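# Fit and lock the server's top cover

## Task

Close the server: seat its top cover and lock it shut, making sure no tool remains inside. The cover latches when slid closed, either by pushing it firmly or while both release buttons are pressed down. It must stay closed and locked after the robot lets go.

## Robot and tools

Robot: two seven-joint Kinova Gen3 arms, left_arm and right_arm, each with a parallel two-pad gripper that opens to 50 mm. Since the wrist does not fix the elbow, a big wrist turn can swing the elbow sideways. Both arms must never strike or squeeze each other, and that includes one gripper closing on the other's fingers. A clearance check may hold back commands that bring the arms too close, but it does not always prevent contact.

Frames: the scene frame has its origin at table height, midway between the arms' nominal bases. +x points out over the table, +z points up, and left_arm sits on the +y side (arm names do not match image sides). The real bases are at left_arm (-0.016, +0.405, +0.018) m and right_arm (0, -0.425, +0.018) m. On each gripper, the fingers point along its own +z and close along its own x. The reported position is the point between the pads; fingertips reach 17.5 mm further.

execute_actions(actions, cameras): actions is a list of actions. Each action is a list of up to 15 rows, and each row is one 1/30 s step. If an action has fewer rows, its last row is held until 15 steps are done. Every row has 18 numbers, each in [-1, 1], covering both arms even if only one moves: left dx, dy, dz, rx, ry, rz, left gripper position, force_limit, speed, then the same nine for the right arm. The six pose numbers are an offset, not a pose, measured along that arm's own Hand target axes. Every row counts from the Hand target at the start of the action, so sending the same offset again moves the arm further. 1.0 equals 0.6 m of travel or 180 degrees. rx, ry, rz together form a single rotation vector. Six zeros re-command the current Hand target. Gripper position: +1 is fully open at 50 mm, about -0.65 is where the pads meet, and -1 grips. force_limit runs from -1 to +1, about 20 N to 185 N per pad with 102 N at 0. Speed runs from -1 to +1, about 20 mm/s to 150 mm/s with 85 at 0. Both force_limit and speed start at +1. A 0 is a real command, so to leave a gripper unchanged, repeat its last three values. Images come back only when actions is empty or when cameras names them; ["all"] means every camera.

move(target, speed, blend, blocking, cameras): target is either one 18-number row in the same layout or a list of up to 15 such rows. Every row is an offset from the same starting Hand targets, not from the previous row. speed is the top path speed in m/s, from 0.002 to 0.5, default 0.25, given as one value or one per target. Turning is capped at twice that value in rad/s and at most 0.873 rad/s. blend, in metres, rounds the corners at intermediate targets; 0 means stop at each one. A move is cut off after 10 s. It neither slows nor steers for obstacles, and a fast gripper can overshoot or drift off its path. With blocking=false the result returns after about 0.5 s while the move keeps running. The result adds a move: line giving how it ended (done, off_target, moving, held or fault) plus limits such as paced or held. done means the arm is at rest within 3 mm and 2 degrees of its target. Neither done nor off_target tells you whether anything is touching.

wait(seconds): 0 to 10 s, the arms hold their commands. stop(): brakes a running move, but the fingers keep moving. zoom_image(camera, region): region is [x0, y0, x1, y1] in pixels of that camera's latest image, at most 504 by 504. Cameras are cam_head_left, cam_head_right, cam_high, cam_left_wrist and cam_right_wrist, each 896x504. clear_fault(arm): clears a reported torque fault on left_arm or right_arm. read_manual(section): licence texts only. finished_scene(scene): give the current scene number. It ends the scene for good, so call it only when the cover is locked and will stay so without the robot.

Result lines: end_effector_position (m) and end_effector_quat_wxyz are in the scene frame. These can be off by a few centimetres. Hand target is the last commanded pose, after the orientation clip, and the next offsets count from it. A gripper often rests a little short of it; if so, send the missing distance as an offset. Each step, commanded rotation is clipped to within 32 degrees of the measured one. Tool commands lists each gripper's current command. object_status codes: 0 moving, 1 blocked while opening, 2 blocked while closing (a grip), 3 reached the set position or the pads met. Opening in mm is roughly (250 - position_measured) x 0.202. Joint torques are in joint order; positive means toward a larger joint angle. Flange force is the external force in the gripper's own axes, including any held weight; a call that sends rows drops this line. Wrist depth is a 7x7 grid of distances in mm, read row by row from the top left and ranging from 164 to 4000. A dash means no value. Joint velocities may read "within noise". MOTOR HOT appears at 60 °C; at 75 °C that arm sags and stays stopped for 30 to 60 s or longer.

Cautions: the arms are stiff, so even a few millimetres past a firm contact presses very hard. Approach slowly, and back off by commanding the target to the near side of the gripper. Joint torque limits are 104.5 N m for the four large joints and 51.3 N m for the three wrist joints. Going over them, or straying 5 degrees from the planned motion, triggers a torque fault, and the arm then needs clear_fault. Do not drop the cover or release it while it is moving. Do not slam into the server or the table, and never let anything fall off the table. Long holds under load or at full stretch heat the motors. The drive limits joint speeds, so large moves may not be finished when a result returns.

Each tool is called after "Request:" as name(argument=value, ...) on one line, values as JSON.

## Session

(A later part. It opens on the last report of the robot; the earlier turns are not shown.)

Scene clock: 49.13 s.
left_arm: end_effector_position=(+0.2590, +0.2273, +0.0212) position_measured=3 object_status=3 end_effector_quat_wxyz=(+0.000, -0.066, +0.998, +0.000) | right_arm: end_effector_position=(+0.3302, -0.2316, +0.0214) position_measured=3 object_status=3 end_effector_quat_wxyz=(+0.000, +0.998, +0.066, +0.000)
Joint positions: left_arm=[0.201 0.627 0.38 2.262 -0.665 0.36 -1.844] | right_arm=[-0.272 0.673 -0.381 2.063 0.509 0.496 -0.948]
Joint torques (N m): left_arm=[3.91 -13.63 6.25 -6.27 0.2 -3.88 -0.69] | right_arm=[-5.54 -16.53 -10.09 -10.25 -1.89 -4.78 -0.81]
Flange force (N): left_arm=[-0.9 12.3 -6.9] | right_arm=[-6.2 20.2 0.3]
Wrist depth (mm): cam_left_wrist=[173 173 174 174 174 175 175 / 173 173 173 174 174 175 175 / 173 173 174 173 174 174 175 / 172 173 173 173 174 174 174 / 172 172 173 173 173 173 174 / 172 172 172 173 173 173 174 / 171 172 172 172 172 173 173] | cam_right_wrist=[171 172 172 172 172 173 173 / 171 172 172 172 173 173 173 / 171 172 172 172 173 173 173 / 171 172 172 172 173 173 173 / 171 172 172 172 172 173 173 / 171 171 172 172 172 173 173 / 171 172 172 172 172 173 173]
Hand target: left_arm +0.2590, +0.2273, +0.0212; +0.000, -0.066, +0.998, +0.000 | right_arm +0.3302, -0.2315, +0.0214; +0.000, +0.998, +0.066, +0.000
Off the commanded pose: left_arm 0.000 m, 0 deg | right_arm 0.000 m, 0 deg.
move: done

Request:
move(target=[0,-0.0042,0,0,0,0,1,0,1,0,-0.0042,0,0,0,0,1,0,1], speed=0.02)

Request:
move(target=[0,0,-0.0167,0,0,0,1,0,1,0,0,-0.0167,0,0,0,1,0,1], speed=0.03, cameras=["cam_left_wrist","cam_right_wrist","cam_head_left","cam_high"])

Scene clock: 50.03 s.
left_arm: end_effector_position=(+0.2594, +0.2249, +0.0212) position_measured=3 object_status=3 end_effector_quat_wxyz=(+0.000, -0.066, +0.998, +0.000) | right_arm: end_effector_position=(+0.3299, -0.2292, +0.0213) position_measured=3 object_status=3 end_effector_quat_wxyz=(+0.000, +0.998, +0.066, +0.000)
Joint positions: left_arm=[0.206 0.628 0.382 2.257 -0.663 0.364 -1.841] | right_arm=[-0.278 0.674 -0.381 2.06 0.508 0.498 -0.952]
Joint torques (N m): left_arm=[12.25 -12.34 17.83 -14.43 0.66 -12.48 -1.69] | right_arm=[-15.36 -15.39 -23.34 -18.18 -5.54 -13.49 -1.84]
Flange force (N): left_arm=[-1.3 41.1 -13.6] | right_arm=[-7.6 51.4 -6.8]
Wrist depth (mm): cam_left_wrist=[173 173 173 174 174 174 175 / 173 173 173 173 174 174 174 / 172 172 173 173 173 173 174 / 172 172 172 173 173 173 174 / 171 172 172 173 173 173 174 / 171 172 172 172 173 173 173 / 171 171 172 172 172 173 173] | cam_right_wrist=[171 171 172 172 172 172 173 / 171 171 172 172 172 172 173 / 171 171 172 172 172 172 173 / 171 171 172 172 172 172 173 / 171 171 172 172 172 173 173 / 171 171 171 172 172 172 173 / 171 171 171 172 172 173 173]
Hand target: left_arm +0.2594, +0.2248, +0.0212; +0.000, -0.066, +0.998, +0.000 | right_arm +0.3299, -0.2290, +0.0214; +0.000, +0.998, +0.066, +0.000
Off the commanded pose: left_arm 0.000 m, 0 deg | right_arm 0.000 m, 0 deg.
move: done

Scene clock: 50.80 s.
left_arm: end_effector_position=(+0.2594, +0.2248, +0.0313) position_measured=3 object_status=3 end_effector_quat_wxyz=(+0.000, -0.066, +0.998, +0.000) | right_arm: end_effector_position=(+0.3299, -0.2290, +0.0314) position_measured=3 object_status=3 end_effector_quat_wxyz=(+0.000, +0.998, +0.066, +0.000)
Joint positions: left_arm=[0.179 0.605 0.419 2.253 -0.637 0.399 -1.863] | right_arm=[-0.264 0.652 -0.4 2.055 0.49 0.527 -0.937]
Joint torques (N m): left_arm=[13.44 -17.31 20.12 -16.52 1.07 -13.1 -1.85] | right_arm=[-12.09 -22.94 -20.2 -21.54 -4.52 -12.03 -1.67]
Flange force (N): left_arm=[-3.4 43.5 4.6] | right_arm=[-12.8 43.9 13.2]
Wrist depth (mm): cam_left_wrist=[173 173 173 174 174 174 175 / 172 173 173 173 174 174 174 / 172 172 173 173 174 174 174 / 172 172 172 173 173 173 174 / 172 172 172 173 173 173 174 / 171 172 172 172 173 173 174 / 171 171 172 172 172 173 173] | cam_right_wrist=[171 171 171 172 172 172 172 / 171 171 172 172 172 172 173 / 171 171 171 172 172 173 173 / 171 171 172 172 172 173 173 / 171 171 171 172 172 172 172 / 171 171 172 172 172 172 173 / 171 171 171 172 172 172 173]
Hand target: left_arm +0.2594, +0.2248, +0.0313; +0.000, -0.066, +0.998, +0.000 | right_arm +0.3299, -0.2290, +0.0314; +0.000, +0.998, +0.066, +0.000
Off the commanded pose: left_arm 0.000 m, 0 deg | right_arm 0.000 m, 0 deg.
move: done
Images, in order (width x height): cam_head_left 896x504, cam_high 896x504, cam_left_wrist 896x504, cam_right_wrist 896x504.

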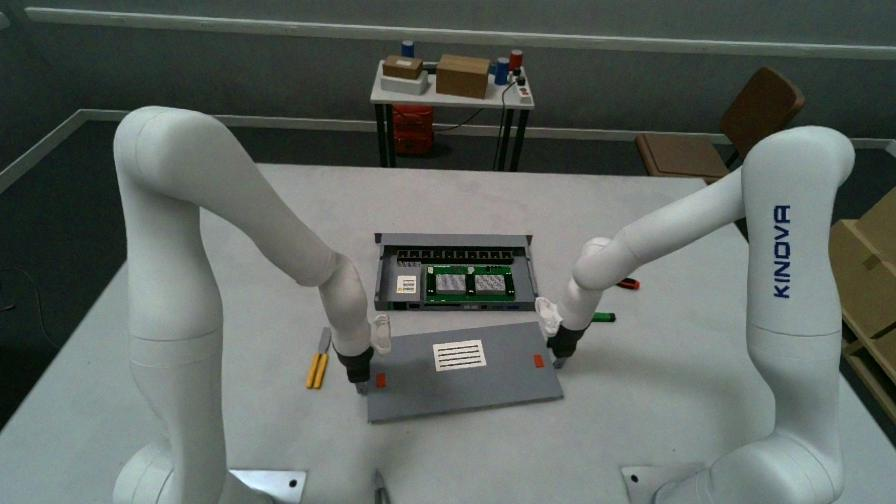

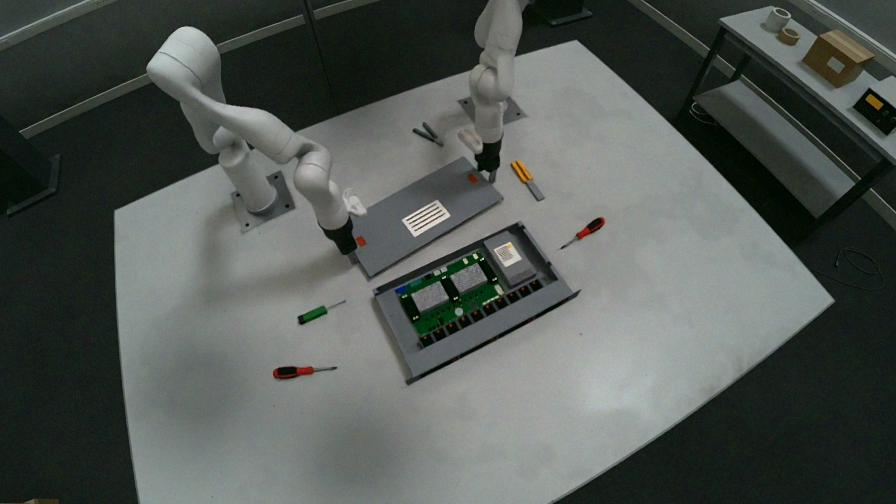

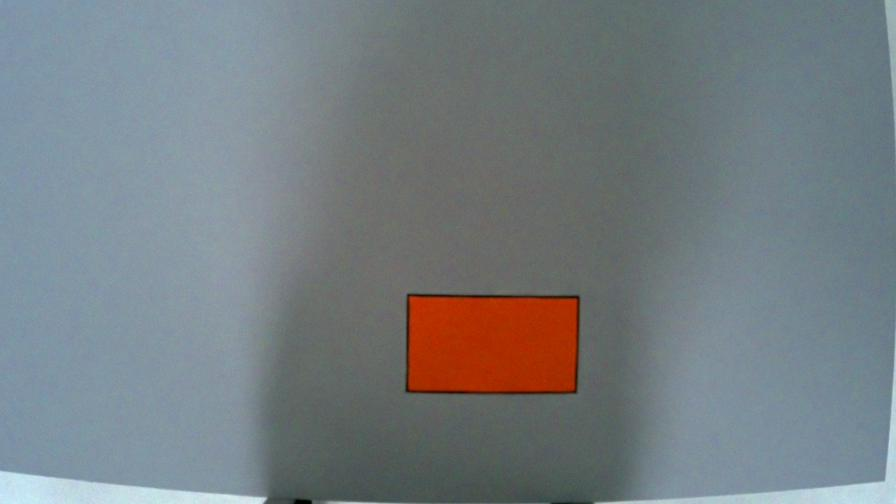

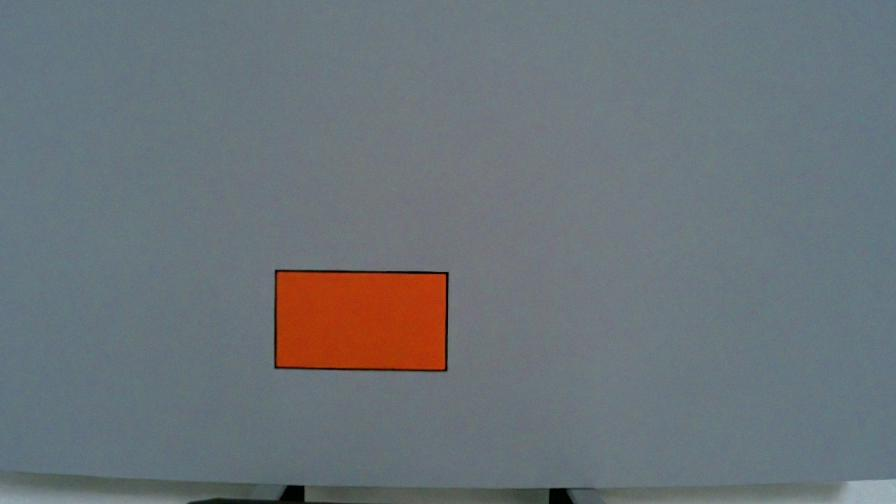

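Request:
zoom_image(camera="cam_high", region=[480, 210, 590, 310])

Request:
zoom_image(camera="cam_high", region=[360, 270, 460, 390])

Request:
zoom_image(camera="cam_head_left", region=[365, 225, 455, 320])

Request:
zoom_image(camera="cam_head_left", region=[470, 225, 560, 320])

Scaled by 4.582 from the camera's 896x504 image, which has a finer 1280x720 frame.

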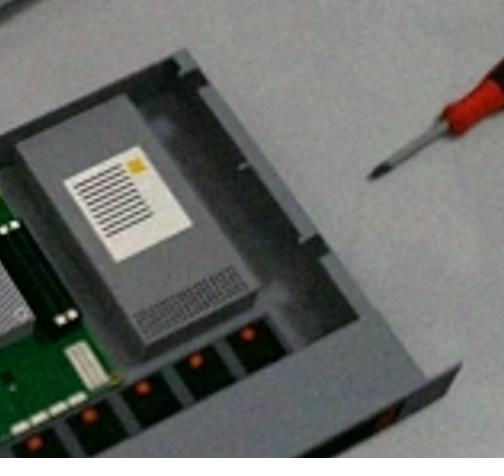

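Scaled by 4.200 from the camera's 896x504 image, which has a finer 1280x720 frame.

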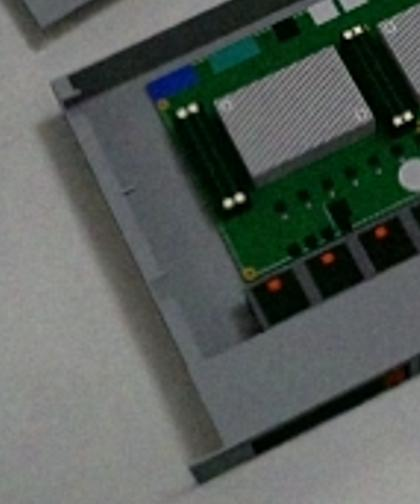

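Scaled by 5.305 from the camera's 896x504 image, which has a finer 1280x720 frame.

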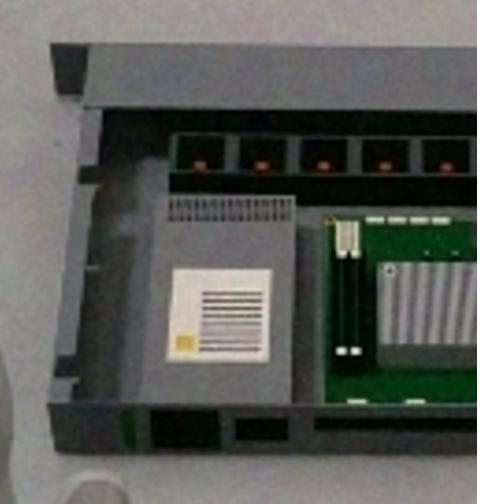

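Scaled by 5.305 from the camera's 896x504 image, which has a finer 1280x720 frame.

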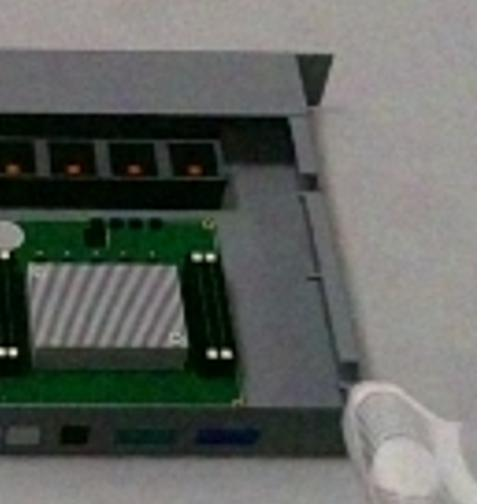

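Request:
move(target=[[0,-0.0008,-0.0917,0,0,0,1,0,1,0,-0.0008,-0.0917,0,0,0,1,0,1],[-0.4317,-0.0481,-0.0917,0,0,0.0339,1,0,1,0.3541,0.0442,-0.0917,0,0,0.0339,1,0,1]], speed=[0.08,0.12], cameras=["all"])

Scene clock: 58.67 s.
left_arm: end_effector_position=(+0.5200, +0.2304, +0.0861) position_measured=3 object_status=3 end_effector_quat_wxyz=(+0.000, -0.013, +1.000, +0.000) | right_arm: end_effector_position=(+0.5440, -0.2271, +0.0864) position_measured=3 object_status=3 end_effector_quat_wxyz=(+0.000, +1.000, +0.013, +0.000)
Joint positions: left_arm=[-0.06 0.883 0.601 1.378 -0.53 1.043 -2.46] | right_arm=[-0.123 0.871 -0.43 1.284 0.374 1.065 -0.62]
Joint torques (N m): left_arm=[21 -23.29 25.18 -8.13 8.6 -6.47 -1.56] | right_arm=[-16.7 -29.66 -21.54 -17.84 -8.18 -7.62 -1.44]
Flange force (N): left_arm=[-3.9 34.9 3.7] | right_arm=[-11.4 36.8 10.1]
Wrist depth (mm): cam_left_wrist=[172 173 173 174 174 174 175 / 172 173 173 173 174 174 175 / 172 172 173 173 174 174 174 / 172 172 172 173 173 174 174 / 171 172 172 173 173 174 174 / 171 171 172 172 173 173 173 / 171 171 172 172 173 173 174] | cam_right_wrist=[171 171 172 172 172 172 172 / 171 171 172 172 172 172 172 / 171 171 172 171 172 172 172 / 171 171 172 172 172 172 172 / 171 171 171 172 172 172 172 / 171 171 172 172 172 172 172 / 171 171 172 172 172 172 172]
Hand target: left_arm +0.5200, +0.2304, +0.0861; +0.000, -0.013, +1.000, +0.000 | right_arm +0.5440, -0.2271, +0.0864; +0.000, +1.000, +0.013, +0.000
Off the commanded pose: left_arm 0.000 m, 0 deg | right_arm 0.000 m, 0 deg.
move: done

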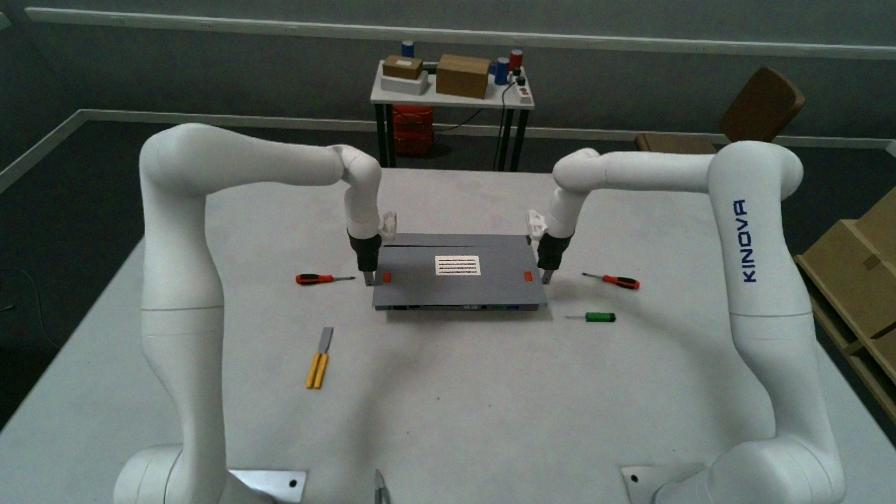

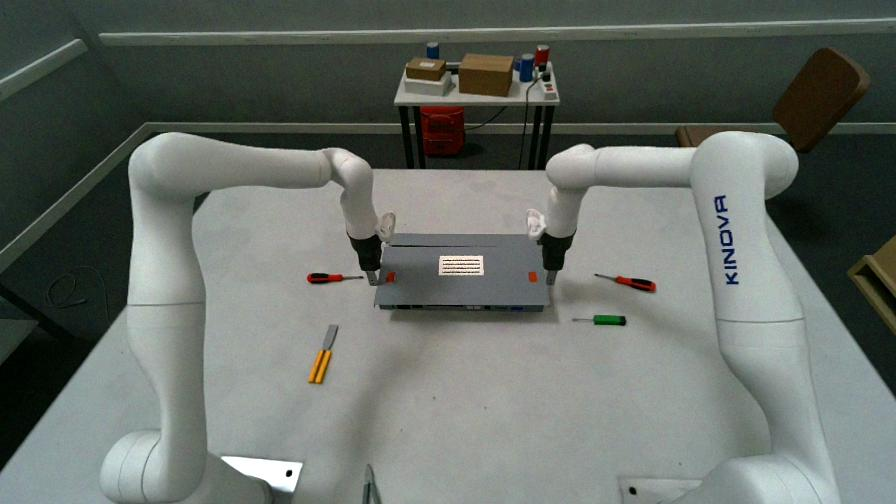

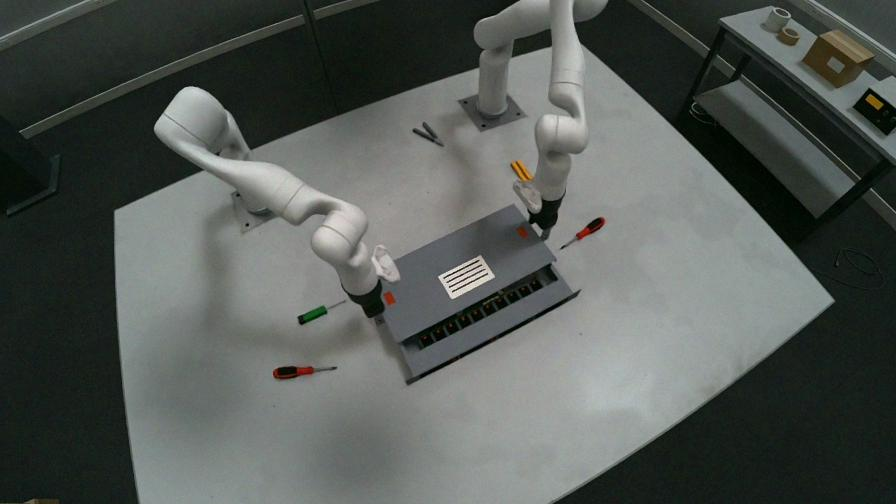

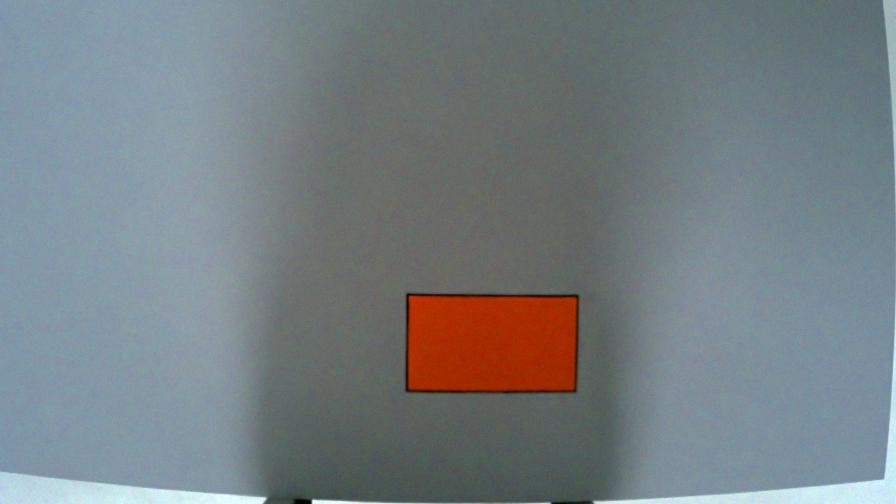

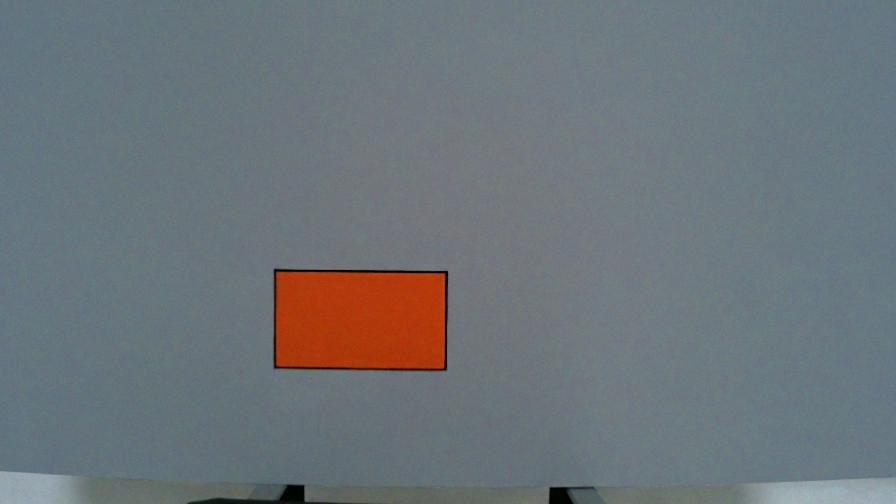

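Request:
zoom_image(camera="cam_high", region=[490, 190, 600, 310])

Request:
zoom_image(camera="cam_high", region=[350, 270, 450, 390])

Request:
zoom_image(camera="cam_head_left", region=[360, 225, 460, 320])

Request:
zoom_image(camera="cam_head_left", region=[470, 225, 570, 320])

Scaled by 4.200 from the camera's 896x504 image, which has a finer 1280x720 frame.

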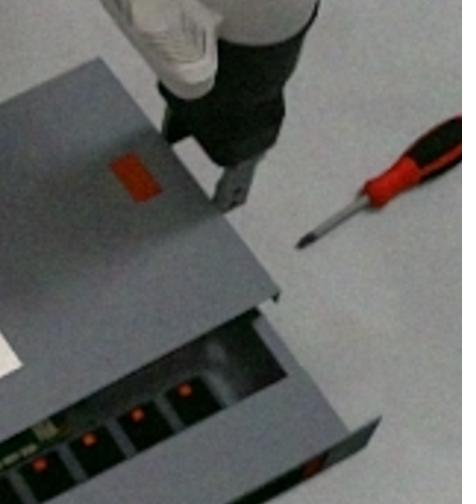

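Scaled by 4.200 from the camera's 896x504 image, which has a finer 1280x720 frame.

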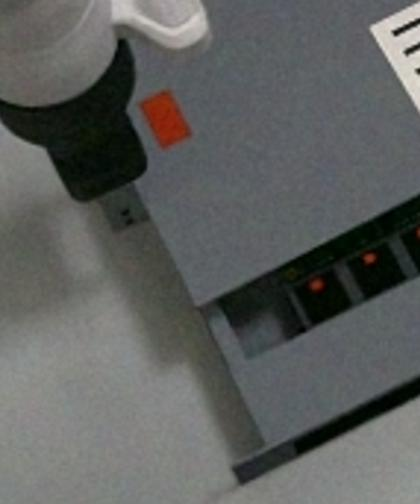

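Scaled by 5.040 from the camera's 896x504 image, which has a finer 1280x720 frame.

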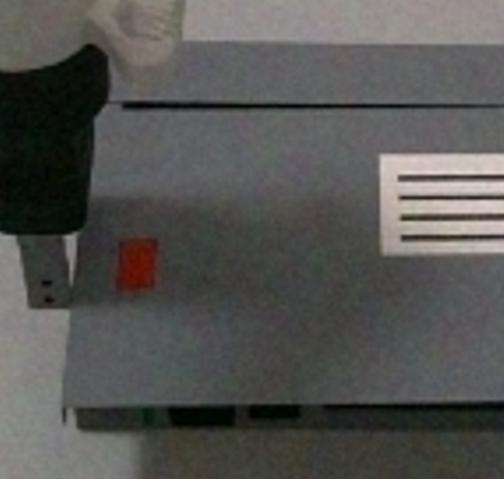

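Scaled by 5.040 from the camera's 896x504 image, which has a finer 1280x720 frame.

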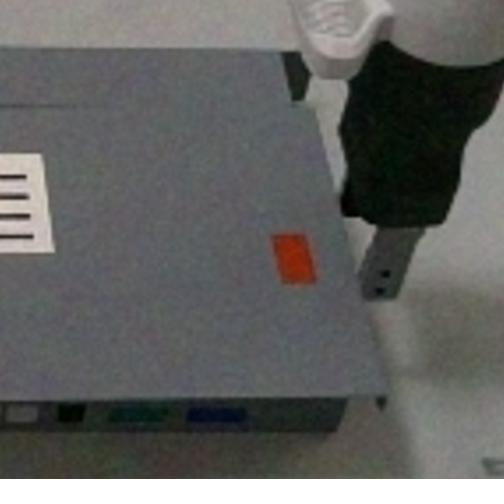

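Request:
move(target=[-0.0017,0,0.0222,0,0,0.005,1,0,1,-0.01,-0.0003,0.0222,0,0,0.005,1,0,1], speed=0.05, cameras=["cam_head_left","cam_head_right","cam_high"])

Request:
zoom_image(camera="cam_high", region=[340, 190, 600, 390])

Request:
zoom_image(camera="cam_head_left", region=[360, 225, 560, 325])

Request:
zoom_image(camera="cam_head_right", region=[360, 225, 560, 325])

Scene clock: 60.37 s.
left_arm: end_effector_position=(+0.5210, +0.2304, +0.0728) position_measured=3 object_status=3 end_effector_quat_wxyz=(+0.000, -0.005, +1.000, +0.000) | right_arm: end_effector_position=(+0.5380, -0.2271, +0.0731) position_measured=3 object_status=3 end_effector_quat_wxyz=(+0.000, +1.000, +0.005, +0.000)
Joint positions: left_arm=[-0.058 0.904 0.596 1.385 -0.544 1.019 -2.467] | right_arm=[-0.126 0.877 -0.422 1.321 0.378 1.023 -0.648]
Joint torques (N m): left_arm=[21.89 -23.17 26.27 -7.72 8.83 -6.65 -1.61] | right_arm=[-17.01 -30.03 -22.24 -18.41 -8.21 -8.19 -1.48]
Flange force (N): left_arm=[-3.3 36.5 3.9] | right_arm=[-11.2 38.2 10.3]
Wrist depth (mm): cam_left_wrist=[172 172 173 174 175 176 176 / 172 172 173 174 174 175 176 / 171 172 173 173 174 175 176 / 171 172 172 173 174 175 175 / 171 171 172 173 174 175 175 / 171 171 172 173 174 174 175 / 170 171 172 173 173 174 175] | cam_right_wrist=[172 172 172 171 171 171 171 / 172 172 172 171 172 171 171 / 172 172 171 171 171 171 171 / 172 171 171 171 171 171 171 / 172 171 171 171 171 171 171 / 172 172 172 171 171 171 171 / 172 171 171 172 171 171 171]
Hand target: left_arm +0.5210, +0.2304, +0.0728; +0.000, -0.005, +1.000, +0.000 | right_arm +0.5380, -0.2271, +0.0730; +0.000, +1.000, +0.005, +0.000
Off the commanded pose: left_arm 0.000 m, 0 deg | right_arm 0.000 m, 0 deg.
move: done
Images, in order (width x height): cam_head_left 896x504, cam_head_right 896x504, cam_high 896x504.

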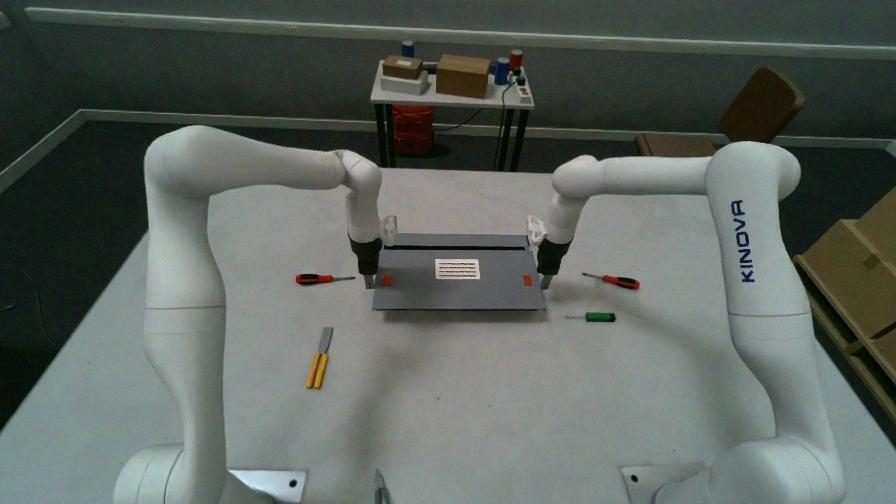

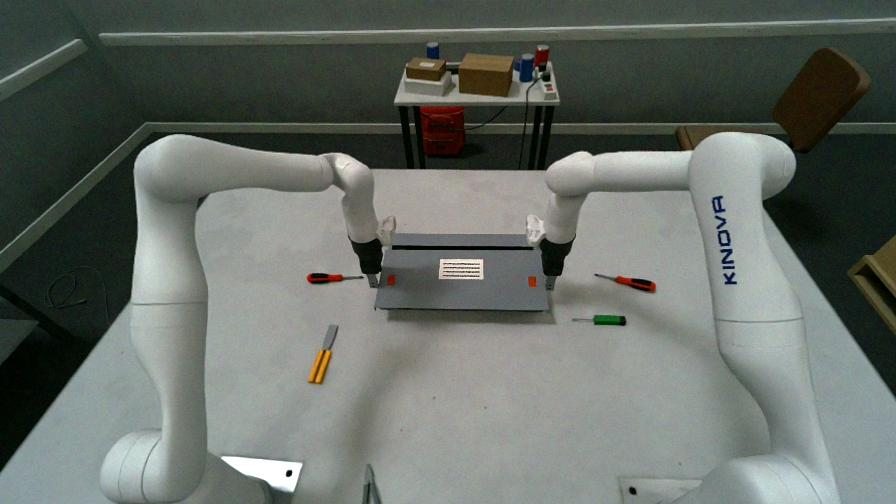

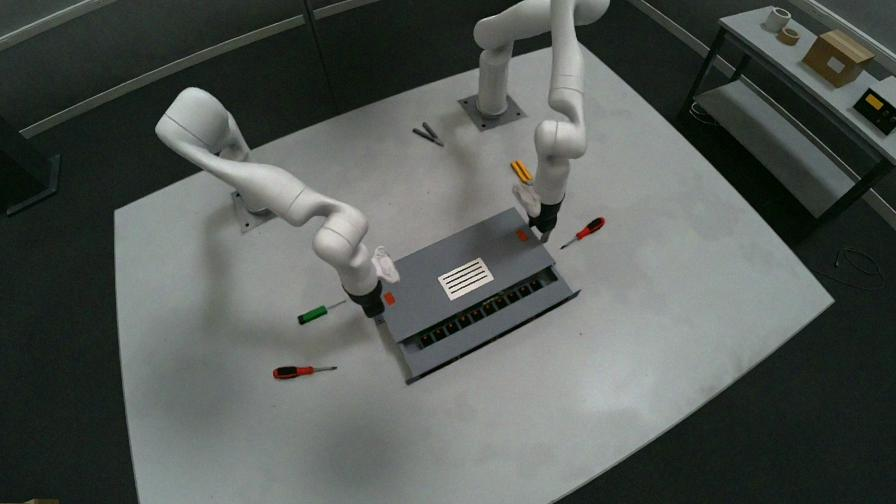

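Scaled by 1.938 from the camera's 896x504 image, which has a finer 1280x720 frame.

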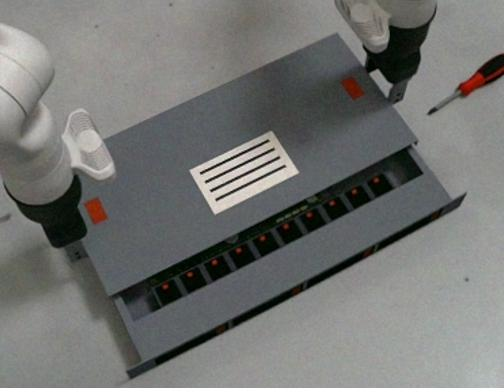

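Scaled by 2.520 from the camera's 896x504 image, which has a finer 1280x720 frame.

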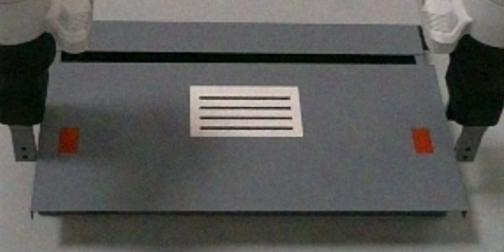

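Scaled by 2.520 from the camera's 896x504 image, which has a finer 1280x720 frame.

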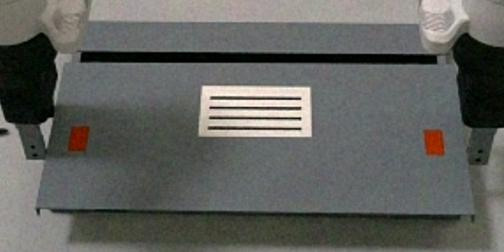

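Request:
zoom_image(camera="cam_head_left", region=[362, 290, 402, 320])

Request:
zoom_image(camera="cam_head_left", region=[518, 290, 558, 320])

Request:
zoom_image(camera="cam_head_right", region=[365, 290, 405, 320])

Request:
zoom_image(camera="cam_head_right", region=[522, 290, 562, 320])

Request:
zoom_image(camera="cam_high", region=[535, 245, 585, 300])

Request:
zoom_image(camera="cam_high", region=[380, 325, 430, 390])

Scaled by 12.600 from the camera's 896x504 image, which has a finer 1280x720 frame.

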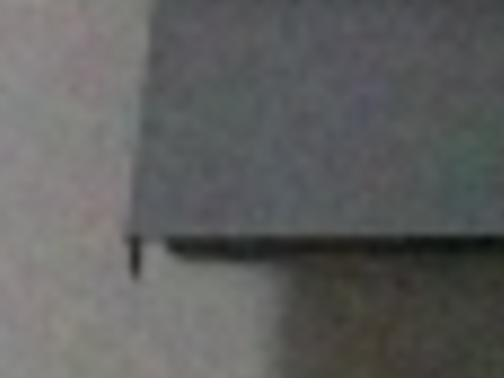

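Scaled by 12.600 from the camera's 896x504 image, which has a finer 1280x720 frame.

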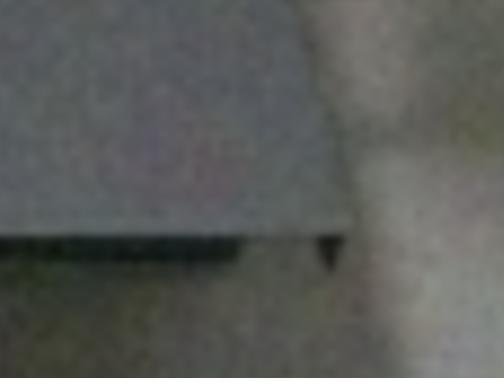

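Scaled by 12.600 from the camera's 896x504 image, which has a finer 1280x720 frame.

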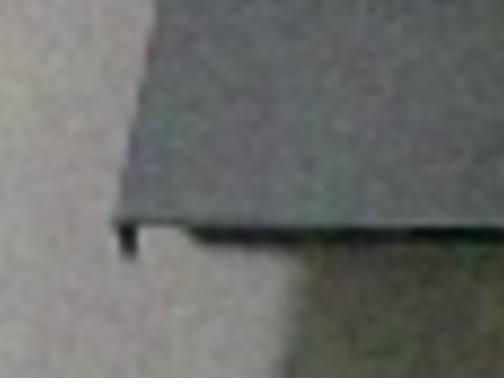

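Scaled by 12.600 from the camera's 896x504 image, which has a finer 1280x720 frame.

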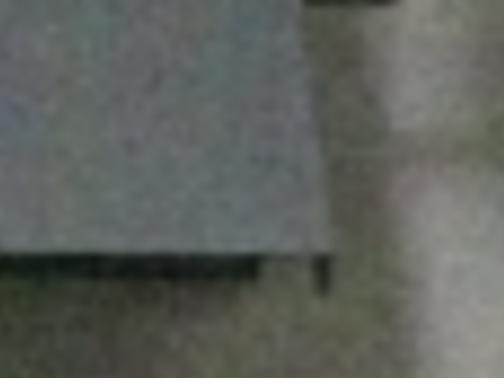

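Scaled by 9.164 from the camera's 896x504 image, which has a finer 1280x720 frame.

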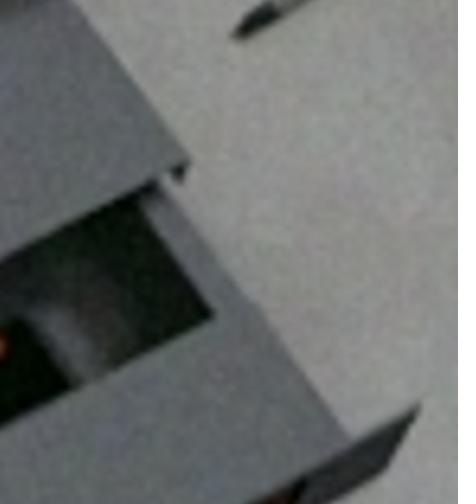

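Scaled by 7.754 from the camera's 896x504 image, which has a finer 1280x720 frame.

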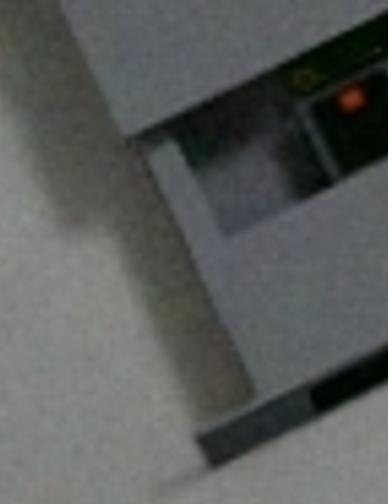

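Request:
move(target=[0,0,0.0083,0,0,0,1,0,1,0,0,0.0083,0,0,0,1,0,1], speed=0.03)

Request:
move(target=[0,0,0.0042,0,0,0,1,0,1,0,0,0.0042,0,0,0,1,0,1], speed=0.02)

Scene clock: 61.90 s.
left_arm: end_effector_position=(+0.5210, +0.2304, +0.0678) position_measured=3 object_status=3 end_effector_quat_wxyz=(+0.000, -0.005, +1.000, +0.000) | right_arm: end_effector_position=(+0.5380, -0.2271, +0.0681) position_measured=3 object_status=3 end_effector_quat_wxyz=(+0.000, +1.000, +0.005, +0.000)
Joint positions: left_arm=[-0.056 0.911 0.592 1.389 -0.548 1.009 -2.464] | right_arm=[-0.127 0.884 -0.42 1.325 0.381 1.012 -0.65]
Joint torques (N m): left_arm=[21.87 -23.38 26.32 -7.64 8.74 -6.61 -1.61] | right_arm=[-17.03 -30.16 -22.4 -18.48 -8.13 -8.35 -1.46]
Flange force (N): left_arm=[-3.4 36.4 4.3] | right_arm=[-11.4 38.2 10.1]
Wrist depth (mm): cam_left_wrist=[172 173 173 174 175 175 176 / 172 172 173 174 174 175 175 / 172 172 173 173 174 175 175 / 171 172 173 174 174 174 175 / 171 172 172 173 174 174 175 / 171 171 172 172 173 174 174 / 171 171 172 172 173 174 174] | cam_right_wrist=[171 172 171 172 172 172 172 / 171 172 171 172 172 172 172 / 171 171 171 172 172 172 172 / 172 171 172 172 172 172 172 / 171 172 172 171 172 172 172 / 171 172 172 171 172 172 172 / 171 171 172 172 172 172 172]
Hand target: left_arm +0.5210, +0.2304, +0.0678; +0.000, -0.005, +1.000, +0.000 | right_arm +0.5380, -0.2271, +0.0681; +0.000, +1.000, +0.005, +0.000
Off the commanded pose: left_arm 0.000 m, 0 deg | right_arm 0.000 m, 0 deg.
move: done

Scene clock: 62.60 s.
left_arm: end_effector_position=(+0.5210, +0.2304, +0.0653) position_measured=3 object_status=3 end_effector_quat_wxyz=(+0.000, -0.005, +1.000, +0.000) | right_arm: end_effector_position=(+0.5380, -0.2271, +0.0656) position_measured=3 object_status=3 end_effector_quat_wxyz=(+0.000, +1.000, +0.005, +0.000)
Joint positions: left_arm=[-0.056 0.914 0.59 1.39 -0.55 1.004 -2.463] | right_arm=[-0.128 0.887 -0.419 1.326 0.382 1.007 -0.651]
Joint torques (N m): left_arm=[22.58 -14.86 24.76 -6.28 8.5 -8.39 -1.66] | right_arm=[-16.56 -30.22 -21.94 -18.33 -7.85 -7.98 -1.45]
Flange force (N): left_arm=[2.6 39.7 -13.6] | right_arm=[-11.7 37.5 10.5]
Wrist depth (mm): cam_left_wrist=[173 173 173 173 173 174 174 / 172 172 173 173 173 173 174 / 172 172 172 172 173 173 174 / 172 172 172 172 172 173 173 / 171 171 172 172 172 172 173 / 171 171 171 172 172 172 172 / 171 171 171 171 172 172 172] | cam_right_wrist=[171 171 171 172 172 172 173 / 171 171 171 172 172 172 173 / 171 171 171 172 172 172 173 / 171 171 171 172 172 173 173 / 171 171 171 172 172 173 173 / 171 171 172 172 172 173 173 / 171 171 172 172 172 172 173]
Hand target: left_arm +0.5210, +0.2304, +0.0653; +0.000, -0.005, +1.000, +0.000 | right_arm +0.5380, -0.2271, +0.0655; +0.000, +1.000, +0.005, +0.000
Off the commanded pose: left_arm 0.000 m, 0 deg | right_arm 0.000 m, 0 deg.
move: done

Request:
move(target=[0,0,-0.0013,0,0,0,1,0,1,0,0,0.0017,0,0,0,1,0,1], speed=0.02)

Request:
move(target=[0,0,0,0,0,0,1,0,1,0,0,0.0017,0,0,0,1,0,1], speed=0.02, cameras=["cam_high","cam_head_left","cam_head_right"])

Request:
zoom_image(camera="cam_high", region=[535, 245, 585, 300])

Request:
zoom_image(camera="cam_high", region=[380, 325, 430, 390])

Request:
zoom_image(camera="cam_head_right", region=[360, 285, 420, 320])

Request:
zoom_image(camera="cam_head_left", region=[500, 285, 560, 320])

Scene clock: 63.63 s.
left_arm: end_effector_position=(+0.5209, +0.2304, +0.0660) position_measured=3 object_status=3 end_effector_quat_wxyz=(+0.000, -0.005, +1.000, +0.000) | right_arm: end_effector_position=(+0.5380, -0.2271, +0.0645) position_measured=3 object_status=3 end_effector_quat_wxyz=(+0.000, +1.000, +0.005, +0.000)
Joint positions: left_arm=[-0.056 0.913 0.59 1.39 -0.549 1.005 -2.463] | right_arm=[-0.128 0.889 -0.418 1.327 0.383 1.005 -0.652]
Joint torques (N m): left_arm=[22.45 -21.42 26.34 -6.29 9.08 -6.41 -1.67] | right_arm=[-16.62 -30.18 -22.08 -18.34 -7.91 -8.02 -1.44]
Flange force (N): left_arm=[-4.7 37.0 1.1] | right_arm=[-11.9 37.6 10.4]
Wrist depth (mm): cam_left_wrist=[173 173 173 174 174 174 174 / 172 173 173 173 173 174 174 / 172 172 173 173 173 173 174 / 172 172 172 172 173 173 173 / 171 172 172 172 172 173 173 / 171 171 172 172 172 172 173 / 170 171 171 171 172 172 172] | cam_right_wrist=[170 171 171 171 172 172 173 / 170 171 171 172 172 172 173 / 171 171 171 171 172 172 173 / 171 171 171 172 172 172 173 / 171 171 171 172 172 173 173 / 171 171 171 172 172 173 173 / 171 171 172 172 172 172 173]
Hand target: left_arm +0.5210, +0.2304, +0.0661; +0.000, -0.005, +1.000, +0.000 | right_arm +0.5380, -0.2271, +0.0645; +0.000, +1.000, +0.005, +0.000
Off the commanded pose: left_arm 0.000 m, 0 deg | right_arm 0.000 m, 0 deg.
move: done

Scene clock: 64.33 s.
left_arm: end_effector_position=(+0.5210, +0.2304, +0.0661) position_measured=3 object_status=3 end_effector_quat_wxyz=(+0.000, -0.005, +1.000, +0.000) | right_arm: end_effector_position=(+0.5380, -0.2271, +0.0635) position_measured=3 object_status=3 end_effector_quat_wxyz=(+0.000, +1.000, +0.005, +0.000)
Joint positions: left_arm=[-0.056 0.913 0.59 1.39 -0.549 1.005 -2.463] | right_arm=[-0.128 0.89 -0.418 1.328 0.384 1.003 -0.652]
Joint torques (N m): left_arm=[21.9 -22.14 26.21 -6.87 8.94 -6.57 -1.63] | right_arm=[-16.72 -30.08 -22.11 -18.24 -7.93 -8.13 -1.44]
Flange force (N): left_arm=[-4.1 36.2 2.2] | right_arm=[-11.4 37.6 10.0]
Wrist depth (mm): cam_left_wrist=[173 173 173 173 174 174 175 / 173 173 173 173 173 174 174 / 172 172 172 173 173 174 174 / 172 172 172 172 173 173 173 / 171 172 172 172 172 173 173 / 171 171 172 172 172 172 173 / 170 171 171 171 172 172 172] | cam_right_wrist=[170 170 171 171 172 172 172 / 170 170 171 171 172 172 172 / 170 171 171 171 172 172 173 / 171 171 171 172 172 172 173 / 171 171 171 172 172 172 173 / 171 171 172 172 172 172 173 / 171 171 172 172 172 173 173]
Hand target: left_arm +0.5210, +0.2304, +0.0661; +0.000, -0.005, +1.000, +0.000 | right_arm +0.5380, -0.2271, +0.0635; +0.000, +1.000, +0.005, +0.000
Off the commanded pose: left_arm 0.000 m, 0 deg | right_arm 0.000 m, 0 deg.
move: done
Images, in order (width x height): cam_head_left 896x504, cam_head_right 896x504, cam_high 896x504.

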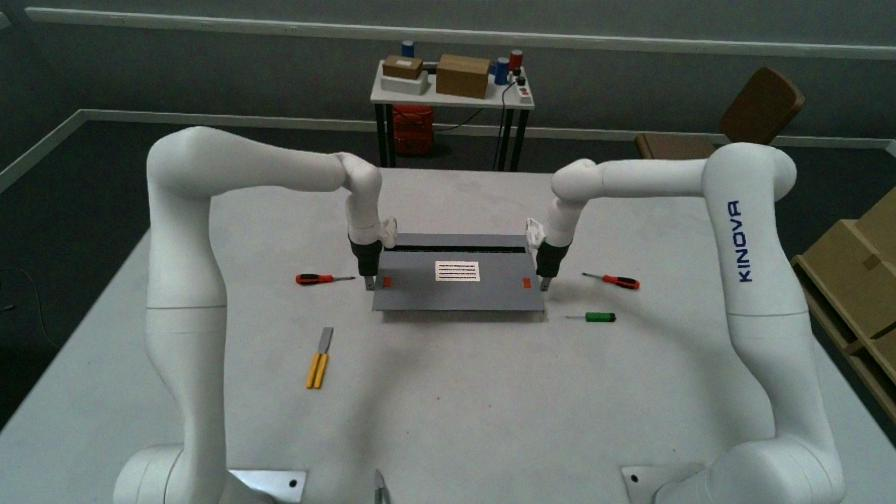

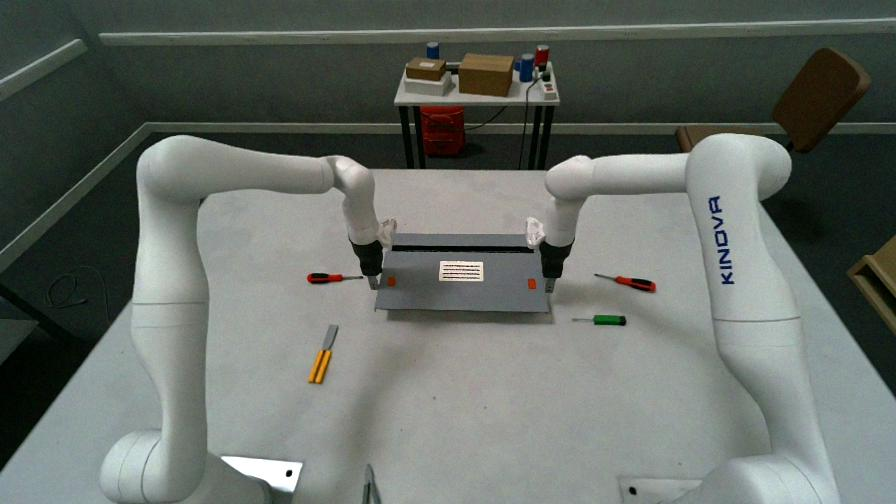

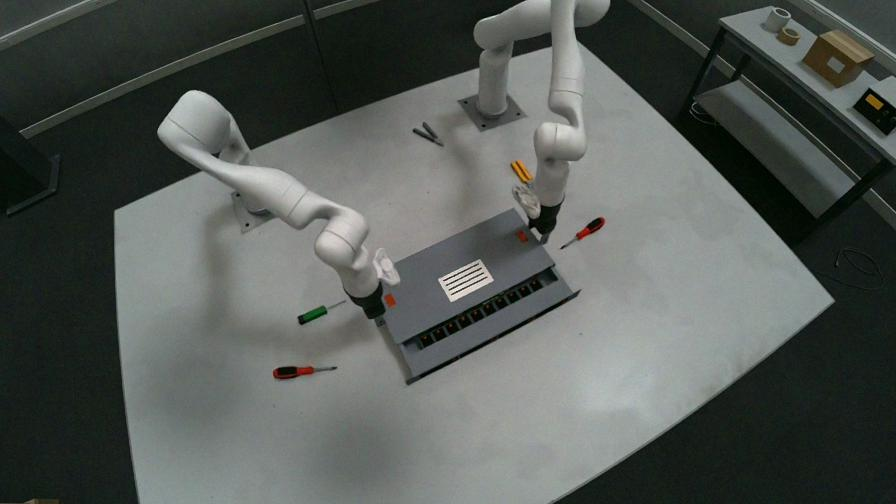

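Scaled by 9.164 from the camera's 896x504 image, which has a finer 1280x720 frame.

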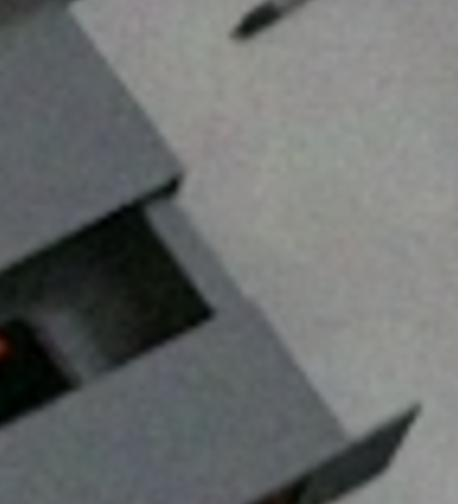

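Scaled by 7.754 from the camera's 896x504 image, which has a finer 1280x720 frame.

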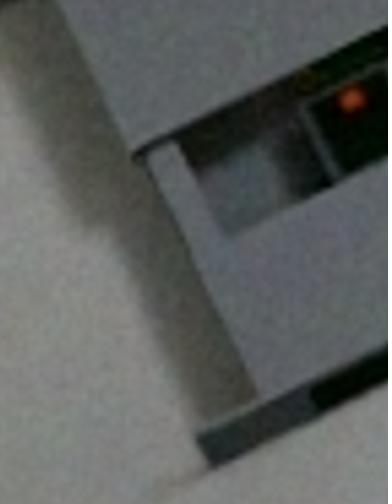

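Scaled by 8.400 from the camera's 896x504 image, which has a finer 1280x720 frame.

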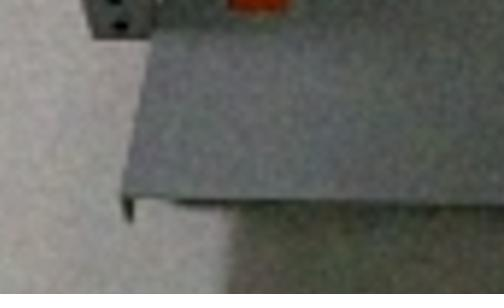

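Scaled by 8.400 from the camera's 896x504 image, which has a finer 1280x720 frame.

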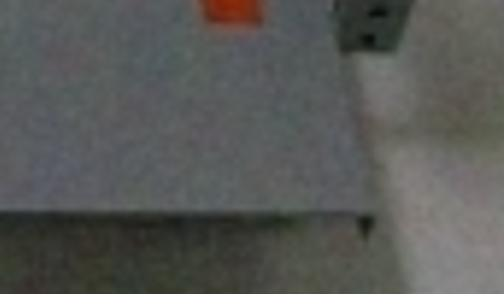

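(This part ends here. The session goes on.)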